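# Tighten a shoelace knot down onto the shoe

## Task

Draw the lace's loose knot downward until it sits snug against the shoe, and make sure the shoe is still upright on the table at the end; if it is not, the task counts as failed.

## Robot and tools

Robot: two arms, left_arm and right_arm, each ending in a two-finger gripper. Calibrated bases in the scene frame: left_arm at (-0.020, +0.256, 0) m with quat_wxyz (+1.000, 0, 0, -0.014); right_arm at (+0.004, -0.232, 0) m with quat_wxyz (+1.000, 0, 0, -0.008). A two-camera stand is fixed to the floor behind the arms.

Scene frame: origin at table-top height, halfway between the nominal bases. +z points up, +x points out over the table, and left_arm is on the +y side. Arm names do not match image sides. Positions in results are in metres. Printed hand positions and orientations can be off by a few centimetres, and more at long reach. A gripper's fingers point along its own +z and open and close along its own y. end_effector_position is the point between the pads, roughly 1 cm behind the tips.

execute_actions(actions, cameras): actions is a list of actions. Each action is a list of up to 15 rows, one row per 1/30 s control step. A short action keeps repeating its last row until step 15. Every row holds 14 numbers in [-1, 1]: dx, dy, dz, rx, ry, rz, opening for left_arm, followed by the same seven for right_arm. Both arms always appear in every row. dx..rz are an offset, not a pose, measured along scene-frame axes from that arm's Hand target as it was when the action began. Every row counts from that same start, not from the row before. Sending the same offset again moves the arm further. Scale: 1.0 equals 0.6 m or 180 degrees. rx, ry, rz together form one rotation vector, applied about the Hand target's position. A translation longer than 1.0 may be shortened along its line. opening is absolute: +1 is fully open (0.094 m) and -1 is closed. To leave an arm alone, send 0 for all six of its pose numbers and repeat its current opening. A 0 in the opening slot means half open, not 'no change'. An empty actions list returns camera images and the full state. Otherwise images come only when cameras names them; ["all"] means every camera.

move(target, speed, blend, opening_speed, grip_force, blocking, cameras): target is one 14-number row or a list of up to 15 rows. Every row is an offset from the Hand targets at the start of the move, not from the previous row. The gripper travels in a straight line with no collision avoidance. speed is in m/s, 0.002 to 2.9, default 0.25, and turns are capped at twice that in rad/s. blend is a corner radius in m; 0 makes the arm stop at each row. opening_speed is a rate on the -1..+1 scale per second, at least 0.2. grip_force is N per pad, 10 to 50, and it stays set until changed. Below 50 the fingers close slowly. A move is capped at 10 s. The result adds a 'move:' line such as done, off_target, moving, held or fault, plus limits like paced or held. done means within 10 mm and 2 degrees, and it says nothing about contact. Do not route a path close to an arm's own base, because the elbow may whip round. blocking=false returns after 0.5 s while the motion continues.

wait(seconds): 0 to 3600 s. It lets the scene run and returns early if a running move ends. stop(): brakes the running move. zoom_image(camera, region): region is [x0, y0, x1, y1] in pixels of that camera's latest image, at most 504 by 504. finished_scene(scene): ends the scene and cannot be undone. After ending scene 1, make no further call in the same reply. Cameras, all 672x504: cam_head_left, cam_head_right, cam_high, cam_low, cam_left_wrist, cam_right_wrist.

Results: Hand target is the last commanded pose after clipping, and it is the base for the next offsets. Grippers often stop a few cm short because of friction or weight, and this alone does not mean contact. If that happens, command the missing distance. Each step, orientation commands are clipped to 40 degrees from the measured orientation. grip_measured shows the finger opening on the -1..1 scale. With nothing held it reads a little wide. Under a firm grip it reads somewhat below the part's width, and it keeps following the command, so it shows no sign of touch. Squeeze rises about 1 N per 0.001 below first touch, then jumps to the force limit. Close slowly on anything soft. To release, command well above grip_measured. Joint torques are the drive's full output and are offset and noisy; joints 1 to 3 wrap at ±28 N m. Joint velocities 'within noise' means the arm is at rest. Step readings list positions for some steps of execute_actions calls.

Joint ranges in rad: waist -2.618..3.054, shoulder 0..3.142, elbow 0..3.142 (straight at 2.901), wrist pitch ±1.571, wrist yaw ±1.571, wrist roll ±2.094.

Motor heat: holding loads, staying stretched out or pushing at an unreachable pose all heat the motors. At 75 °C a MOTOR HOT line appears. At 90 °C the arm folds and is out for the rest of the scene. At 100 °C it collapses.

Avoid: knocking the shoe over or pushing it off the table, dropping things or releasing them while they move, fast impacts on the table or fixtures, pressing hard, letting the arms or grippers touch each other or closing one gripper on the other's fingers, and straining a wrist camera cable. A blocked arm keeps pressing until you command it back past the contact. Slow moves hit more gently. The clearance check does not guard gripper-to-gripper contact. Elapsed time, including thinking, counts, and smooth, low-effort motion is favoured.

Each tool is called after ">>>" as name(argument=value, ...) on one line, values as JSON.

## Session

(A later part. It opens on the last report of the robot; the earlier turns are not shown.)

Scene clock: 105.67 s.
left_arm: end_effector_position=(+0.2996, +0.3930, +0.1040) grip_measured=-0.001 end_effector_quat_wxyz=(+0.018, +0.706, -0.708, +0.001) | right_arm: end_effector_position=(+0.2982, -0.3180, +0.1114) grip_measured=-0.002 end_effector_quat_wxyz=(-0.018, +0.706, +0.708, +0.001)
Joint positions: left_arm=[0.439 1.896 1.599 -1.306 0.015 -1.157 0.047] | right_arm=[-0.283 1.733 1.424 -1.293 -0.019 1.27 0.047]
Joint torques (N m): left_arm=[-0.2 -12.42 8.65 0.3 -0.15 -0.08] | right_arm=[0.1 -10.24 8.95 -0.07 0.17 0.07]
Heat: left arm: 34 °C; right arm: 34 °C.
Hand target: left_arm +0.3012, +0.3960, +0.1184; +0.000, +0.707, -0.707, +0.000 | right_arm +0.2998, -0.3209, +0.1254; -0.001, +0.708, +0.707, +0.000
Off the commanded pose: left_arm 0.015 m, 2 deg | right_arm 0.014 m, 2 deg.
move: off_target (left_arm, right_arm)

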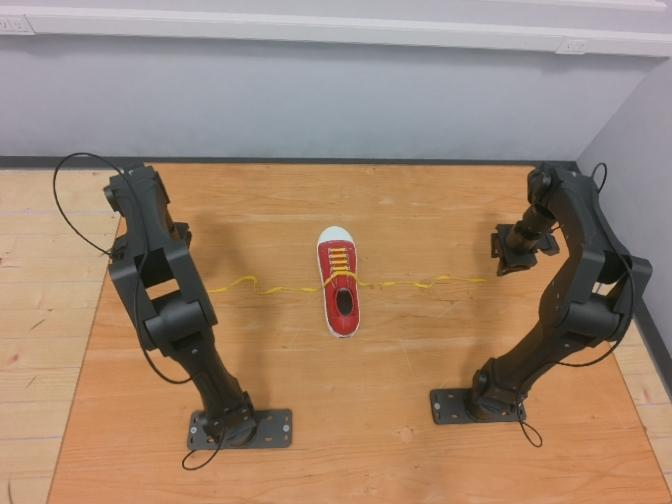

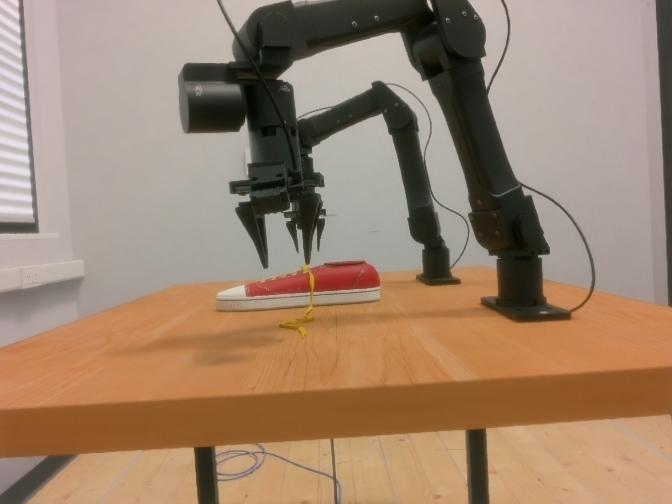

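>>> execute_actions(actions=[], cameras=["cam_left_wrist","cam_right_wrist","cam_head_right","cam_high"])

>>> zoom_image(camera="cam_high", region=[350, 140, 430, 210])

>>> zoom_image(camera="cam_head_right", region=[300, 240, 380, 310])

Scene clock: 114.67 s.
left_arm: end_effector_position=(+0.2994, +0.3929, +0.1041) grip_measured=-0.001 end_effector_quat_wxyz=(+0.018, +0.706, -0.708, +0.001) | right_arm: end_effector_position=(+0.2982, -0.3179, +0.1114) grip_measured=-0.002 end_effector_quat_wxyz=(-0.019, +0.706, +0.708, +0.001)
Joint positions: left_arm=[0.439 1.896 1.599 -1.307 0.015 -1.157 0.047] | right_arm=[-0.283 1.733 1.424 -1.294 -0.019 1.27 0.047]
Joint velocities: left_arm=[within noise] | right_arm=[0.002 0.002 -0.046 0.051 -0.022 -0.022 0.001]
Joint torques (N m): left_arm=[-0.2 -12.36 8.68 0.31 -0.14 -0.09] | right_arm=[0.16 -10.33 9.02 -0.08 0.16 0.02]
Motor temperatures (°C): left_arm=[25 31 35 31 28 26 28] | right_arm=[28 33 34 28 28 26 28]
Heat: left arm: 35 °C; right arm: 34 °C.
Hand target: left_arm +0.3012, +0.3960, +0.1184; +0.000, +0.707, -0.707, +0.000 | right_arm +0.2999, -0.3209, +0.1254; -0.001, +0.708, +0.707, +0.000
Tool commands: left_gripper/opening=+0.0 right_gripper/opening=+0.0
Off the commanded pose: left_arm 0.015 m, 2 deg | right_arm 0.014 m, 2 deg.
Images, in order (width x height): cam_head_right 672x504, cam_high 672x504, cam_left_wrist 672x504, cam_right_wrist 672x504.

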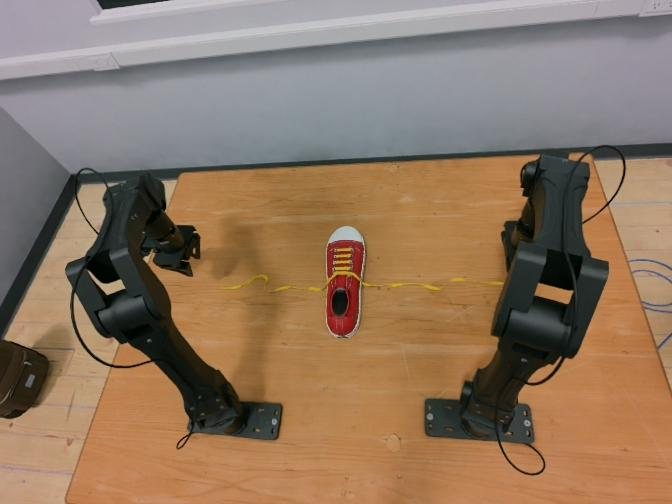

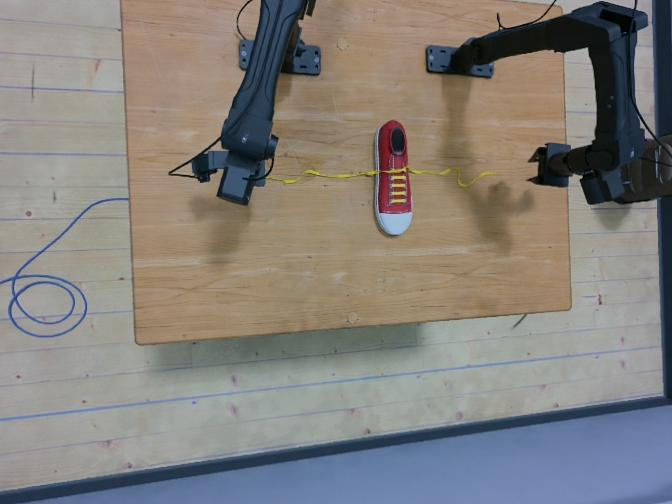

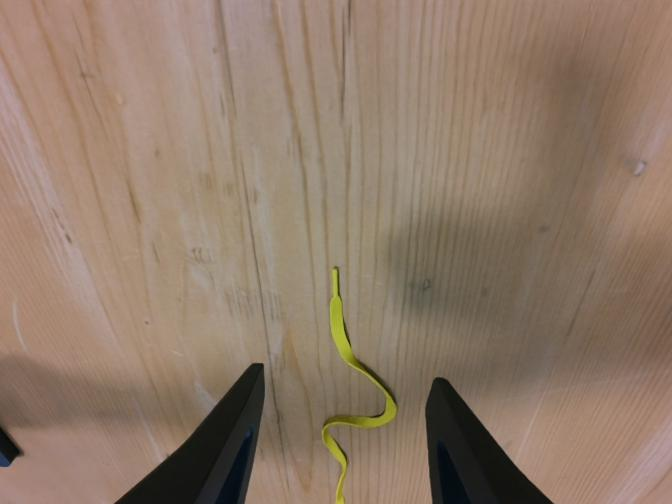

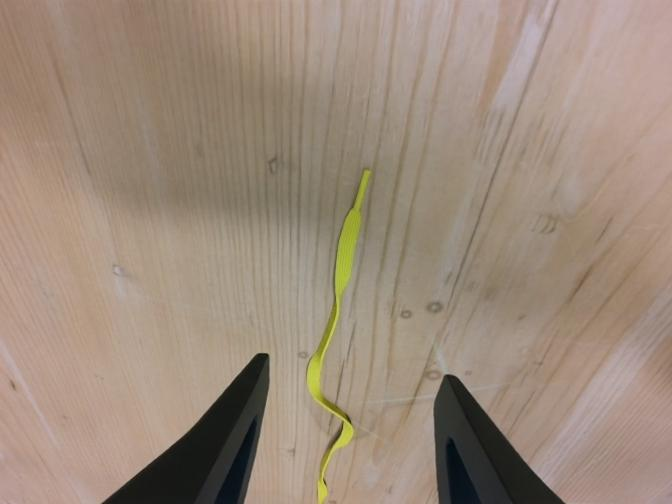

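Scaled by 6.300 from the camera's image (finer frame: 960x720).

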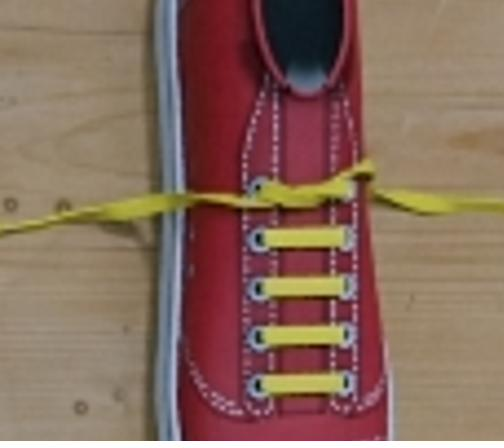

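Scaled by 6.300 from the camera's image (finer frame: 960x720).

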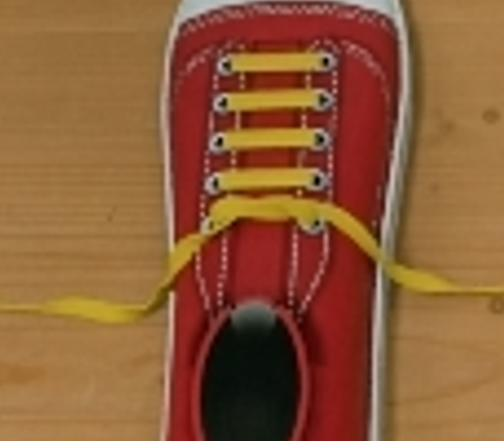

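>>> finished_scene(scene=2)

The scene is finished: the task was done.


## Next scene

The same job, from a new start.

>>> execute_actions(actions=[], cameras=["cam_head_left","cam_head_right","cam_high"])

Scene clock: 0.00 s.
left_arm: end_effector_position=(+0.3879, +0.2530, +0.1189) grip_measured=+1.000 end_effector_quat_wxyz=(+0.599, -0.039, +0.797, +0.067) | right_arm: end_effector_position=(+0.3938, -0.2312, +0.0860) grip_measured=+1.000 end_effector_quat_wxyz=(+0.575, +0.006, +0.818, -0.019)
Joint positions: left_arm=[-0.103 1.534 0.415 0.831 -0.28 -0.02 0.094] | right_arm=[0.046 1.558 0.323 0.888 0.066 -0.002 0.094]
Joint velocities: within noise
Joint torques (N m): no reading
Motor temperatures (°C): left_arm=[25 27 31 29 28 25 27] | right_arm=[28 30 31 26 27 26 27]
Heat: left arm: 31 °C; right arm: 31 °C.
Hand target: left_arm +0.3888, +0.2531, +0.1219; +0.601, -0.040, +0.795, +0.067 | right_arm +0.3973, -0.2312, +0.0948; +0.586, +0.007, +0.810, -0.018
Tool commands: left_gripper/opening=+1.0 right_gripper/opening=+1.0
Images, in order (width x height): cam_head_left 672x504, cam_head_right 672x504, cam_high 672x504.

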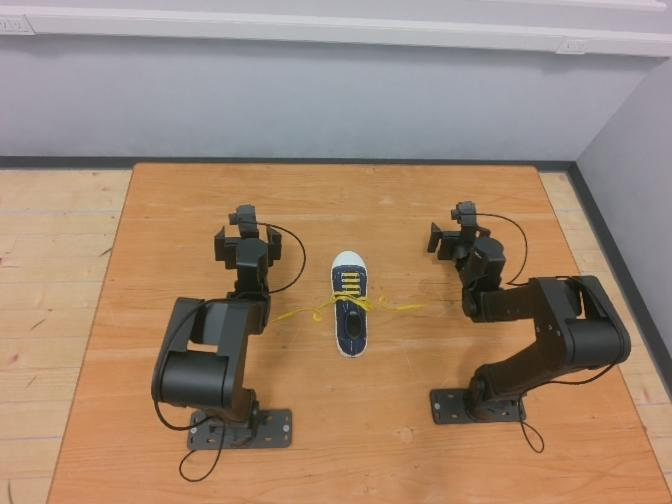

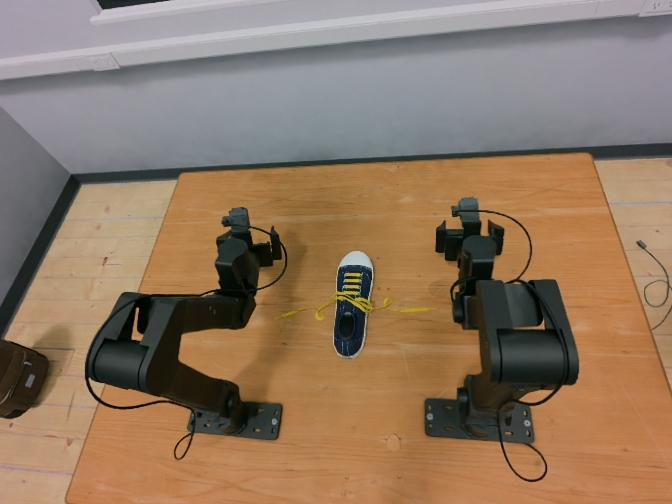

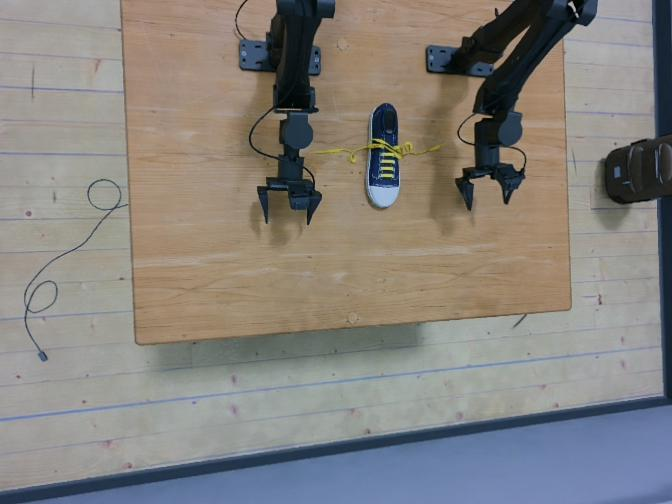

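>>> move(target=[-0.268,-0.168,-0.073,-0.302,0.315,0.326,0.2,-0.308,0.21,-0.025,0.268,0.328,-0.353,0.2], speed=0.4, cameras=["cam_left_wrist","cam_right_wrist"])

Scene clock: 15.03 s.
left_arm: end_effector_position=(+0.2244, +0.1518, +0.0749) grip_measured=+0.202 end_effector_quat_wxyz=(+0.002, -0.603, +0.798, -0.004) | right_arm: end_effector_position=(+0.2089, -0.1058, +0.0733) grip_measured=+0.202 end_effector_quat_wxyz=(+0.000, +0.603, +0.798, +0.000)
Joint positions: left_arm=[-0.376 1.563 1.094 -1.093 0.001 -1.699 0.056] | right_arm=[0.565 1.475 1.005 -1.099 0.001 1.844 0.056]
Joint torques (N m): left_arm=[0.39 -5.46 8.75 0.35 -0.05 -0.11] | right_arm=[-0.46 -4.7 9.28 -0.06 0 0.07]
Heat: left arm: 33 °C; right arm: 32 °C.
Hand target: left_arm +0.2279, +0.1523, +0.0780; +0.000, -0.608, +0.794, +0.000 | right_arm +0.2125, -0.1053, +0.0798; +0.001, +0.608, +0.794, -0.001
Off the commanded pose: left_arm 0.005 m, 1 deg | right_arm 0.008 m, 1 deg.
move: done

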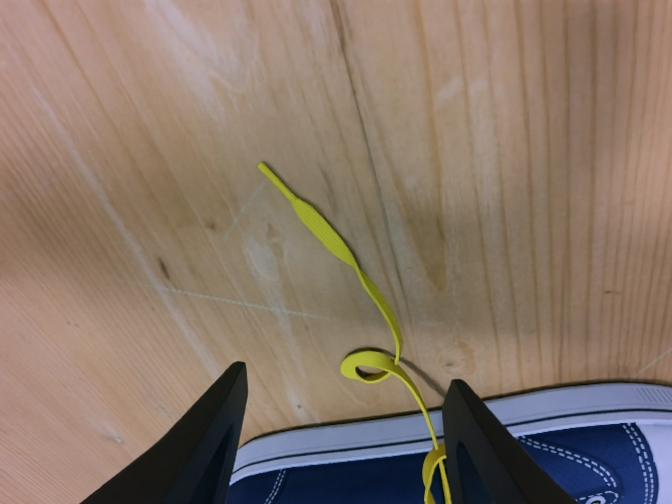

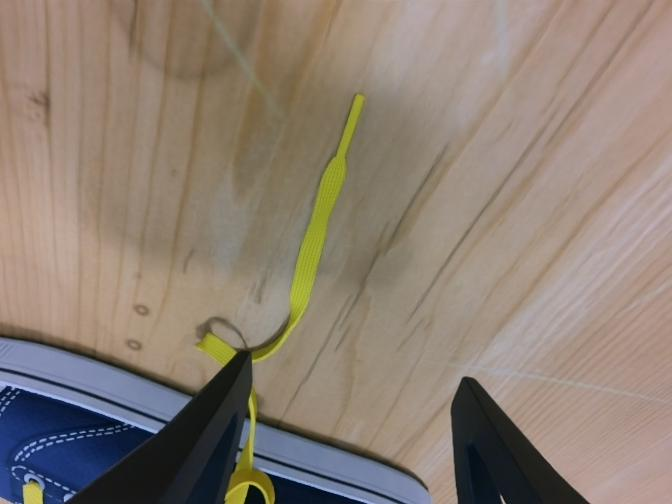

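>>> move(target=[[0,0,-0.10,0,0,0,0.2,0.016,0.005,-0.075,0,0,0,0.2],[0,0,-0.139,0,0,0,0.2,0.018,0.005,-0.11,0,0,0,0.2],[0,0,-0.139,0,0,0,-1,0.018,0.005,-0.11,0,0,0,-1]], speed=[0.2,0.06,0.06], blend=[0.005,0,0], opening_speed=1.0, cameras=["cam_left_wrist","cam_right_wrist"])

Scene clock: 21.87 s.
left_arm: end_effector_position=(+0.2308, +0.1486, +0.0111) grip_measured=-0.961 end_effector_quat_wxyz=(+0.003, -0.603, +0.798, -0.009) | right_arm: end_effector_position=(+0.2200, -0.1005, +0.0303) grip_measured=-0.968 end_effector_quat_wxyz=(-0.004, +0.607, +0.794, -0.001)
Joint positions: left_arm=[-0.376 1.67 0.935 -0.817 0.004 -1.7 0.002] | right_arm=[0.555 1.583 0.928 -0.92 -0.006 1.845 0.001]
Joint torques (N m): left_arm=[0.39 -4.74 2.91 1.06 -0.06 -0.09] | right_arm=[-0.61 -3.81 2.32 0.85 0.07 -0.05]
Heat: left arm: 33 °C; right arm: 32 °C.
Hand target: left_arm +0.2280, +0.1523, -0.0054; +0.000, -0.608, +0.794, +0.000 | right_arm +0.2234, -0.1022, +0.0138; +0.001, +0.608, +0.794, -0.001
Off the commanded pose: left_arm 0.017 m, 1 deg | right_arm 0.017 m, 1 deg.
move: off_target (left_arm, right_arm); target 3's new opening was sent with right_arm's hand 0.017 m and 1 deg from that target

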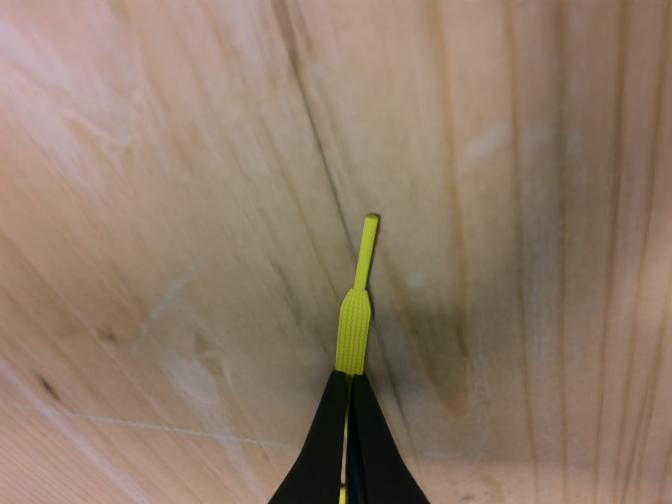

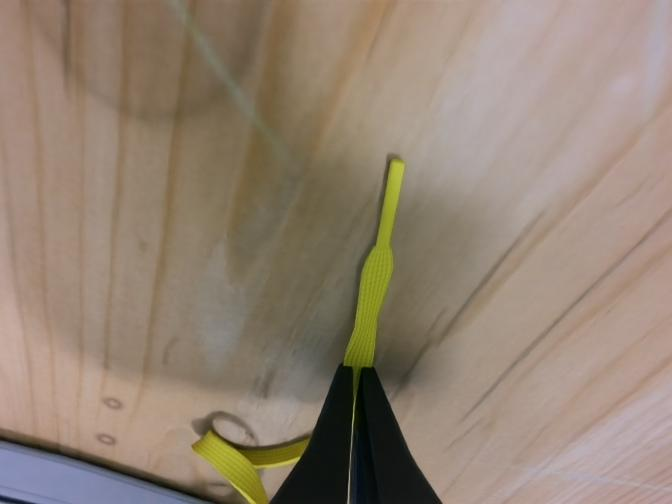

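>>> move(target=[[0.037,0.03,0.10,0,0,0,-1,0.045,-0.03,0.065,0,0,0,-1],[0.037,0.267,0.10,0,0,0,-1,0.045,-0.267,0.065,0,0,0,-1]], speed=0.1, blend=0.01, cameras=["cam_head_left"])

>>> zoom_image(camera="cam_head_left", region=[250, 230, 450, 370])

Scene clock: 31.33 s.
left_arm: end_effector_position=(+0.2512, +0.3106, +0.0502) grip_measured=-0.963 end_effector_quat_wxyz=(-0.002, -0.611, +0.792, -0.004) | right_arm: end_effector_position=(+0.2573, -0.2602, +0.0499) grip_measured=-0.972 end_effector_quat_wxyz=(+0.001, +0.610, +0.793, +0.006)
Joint positions: left_arm=[0.23 1.641 1.073 -1.004 0.009 -1.112 0.002] | right_arm=[-0.106 1.549 0.978 -0.991 -0.009 1.19 0.001]
Joint torques (N m): left_arm=[0.03 -8.25 6.6 0.36 -0.12 0.05] | right_arm=[-0.28 -7.9 5.05 0.03 0.11 -0.08]
Heat: left arm: 33 °C; right arm: 32 °C.
Hand target: left_arm +0.2501, +0.3126, +0.0546; +0.000, -0.608, +0.794, +0.000 | right_arm +0.2502, -0.2624, +0.0527; +0.001, +0.608, +0.794, -0.001
Off the commanded pose: left_arm 0.005 m, 1 deg | right_arm 0.008 m, 1 deg.
move: done

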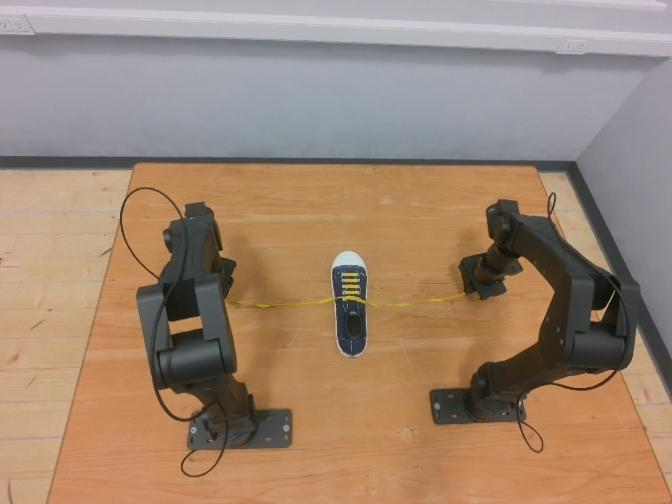

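Scaled by 2.520 from the camera's image (finer frame: 960x720).

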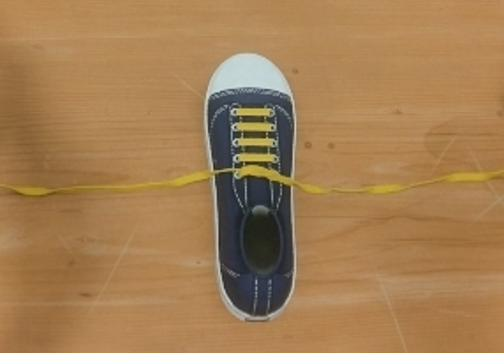

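>>> move(target=[0,0.06,-0.015,0,0,0,-1,0,-0.06,-0.015,0,0,0,-1], speed=0.05, cameras=["cam_head_left"])

>>> zoom_image(camera="cam_head_left", region=[280, 240, 420, 370])

Scene clock: 37.60 s.
left_arm: end_effector_position=(+0.2426, +0.3391, +0.0454) grip_measured=-0.963 end_effector_quat_wxyz=(-0.013, -0.608, +0.794, -0.007) | right_arm: end_effector_position=(+0.2530, -0.2850, +0.0485) grip_measured=-0.972 end_effector_quat_wxyz=(-0.010, +0.606, +0.795, +0.024)
Joint positions: left_arm=[0.346 1.66 1.073 -1.003 0.021 -0.989 0.002] | right_arm=[-0.235 1.556 0.978 -0.991 -0.052 1.051 0.001]
Joint torques (N m): left_arm=[0.72 -6.22 7.73 0.62 -0.21 0.08] | right_arm=[-1.24 -5.45 5.04 0.34 0.6 -0.09]
Heat: left arm: 33 °C; right arm: 32 °C.
Hand target: left_arm +0.2501, +0.3485, +0.0456; +0.000, -0.608, +0.794, +0.000 | right_arm +0.2502, -0.2984, +0.0438; +0.001, +0.608, +0.794, -0.001
Off the commanded pose: left_arm 0.012 m, 2 deg | right_arm 0.014 m, 3 deg.
move: off_target (left_arm, right_arm)

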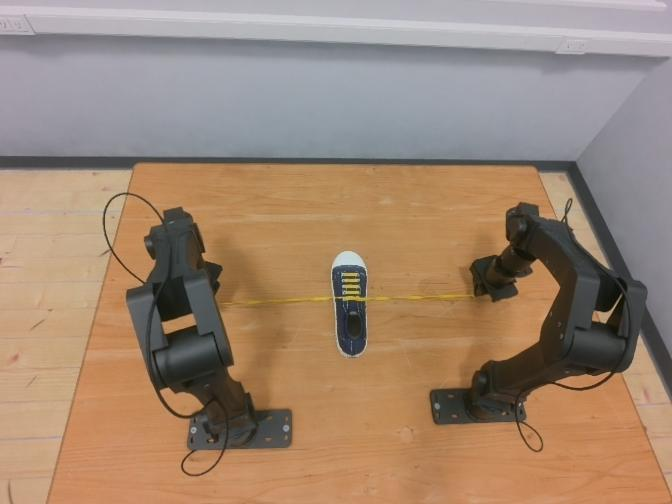

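Scaled by 3.600 from the camera's image (finer frame: 960x720).

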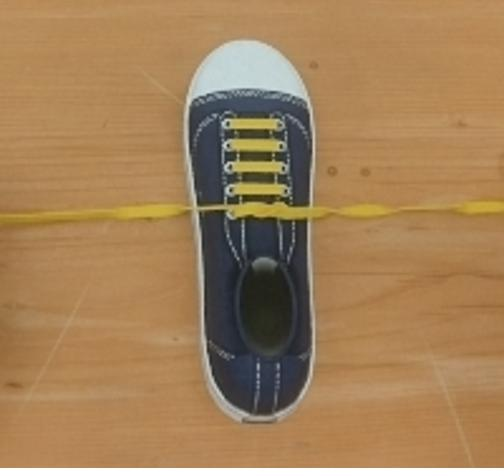

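Taut, same as before. Release.

>>> move(target=[[0,-0.04,-0.03,0,0,0,-1,0,0.04,-0.02,0,0,0,-1],[0,-0.04,-0.03,0,0,0,0,0,0.04,-0.02,0,0,0,0],[0,-0.04,0.1,0,0,0,0,0,0.04,0.1,0,0,0,0]], speed=[0.08,0.1,0.12], cameras=["cam_head_left"])

>>> zoom_image(camera="cam_head_left", region=[280, 240, 420, 370])

Scene clock: 48.50 s.
left_arm: end_effector_position=(+0.2468, +0.3216, +0.0935) grip_measured=-0.002 end_effector_quat_wxyz=(-0.017, -0.606, +0.795, +0.000) | right_arm: end_effector_position=(+0.2466, -0.2716, +0.0914) grip_measured=-0.002 end_effector_quat_wxyz=(-0.017, +0.607, +0.795, +0.000)
Joint positions: left_arm=[0.276 1.622 1.229 -1.209 0.014 -1.055 0.047] | right_arm=[-0.161 1.511 1.11 -1.2 -0.015 1.128 0.047]
Joint torques (N m): left_arm=[-0.2 -9.4 8.4 0.29 -0.15 -0.09] | right_arm=[0.24 -7.65 9.01 -0.06 0.15 0.08]
Heat: left arm: 33 °C; right arm: 32 °C.
Hand target: left_arm +0.2501, +0.3245, +0.1056; +0.000, -0.608, +0.794, +0.000 | right_arm +0.2503, -0.2744, +0.1038; +0.001, +0.608, +0.794, -0.001
Off the commanded pose: left_arm 0.013 m, 2 deg | right_arm 0.013 m, 2 deg.
move: off_target (left_arm, right_arm)

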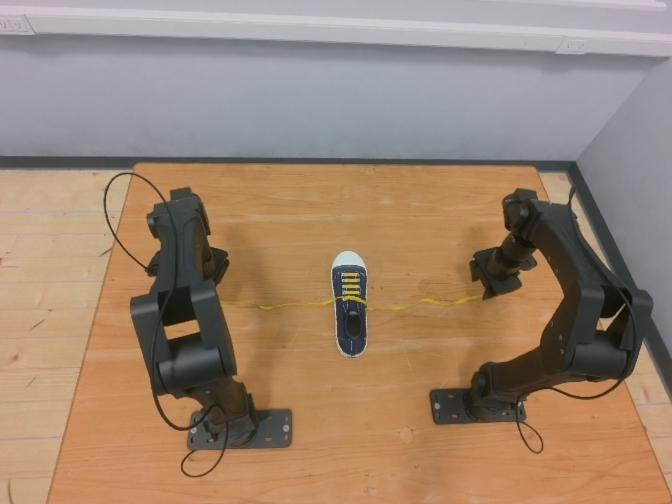

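Scaled by 3.600 from the camera's image (finer frame: 960x720).

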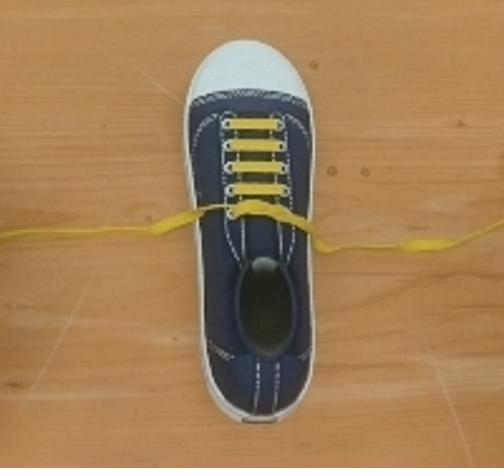

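>>> finished_scene(scene=3)

The scene is finished: the task was done.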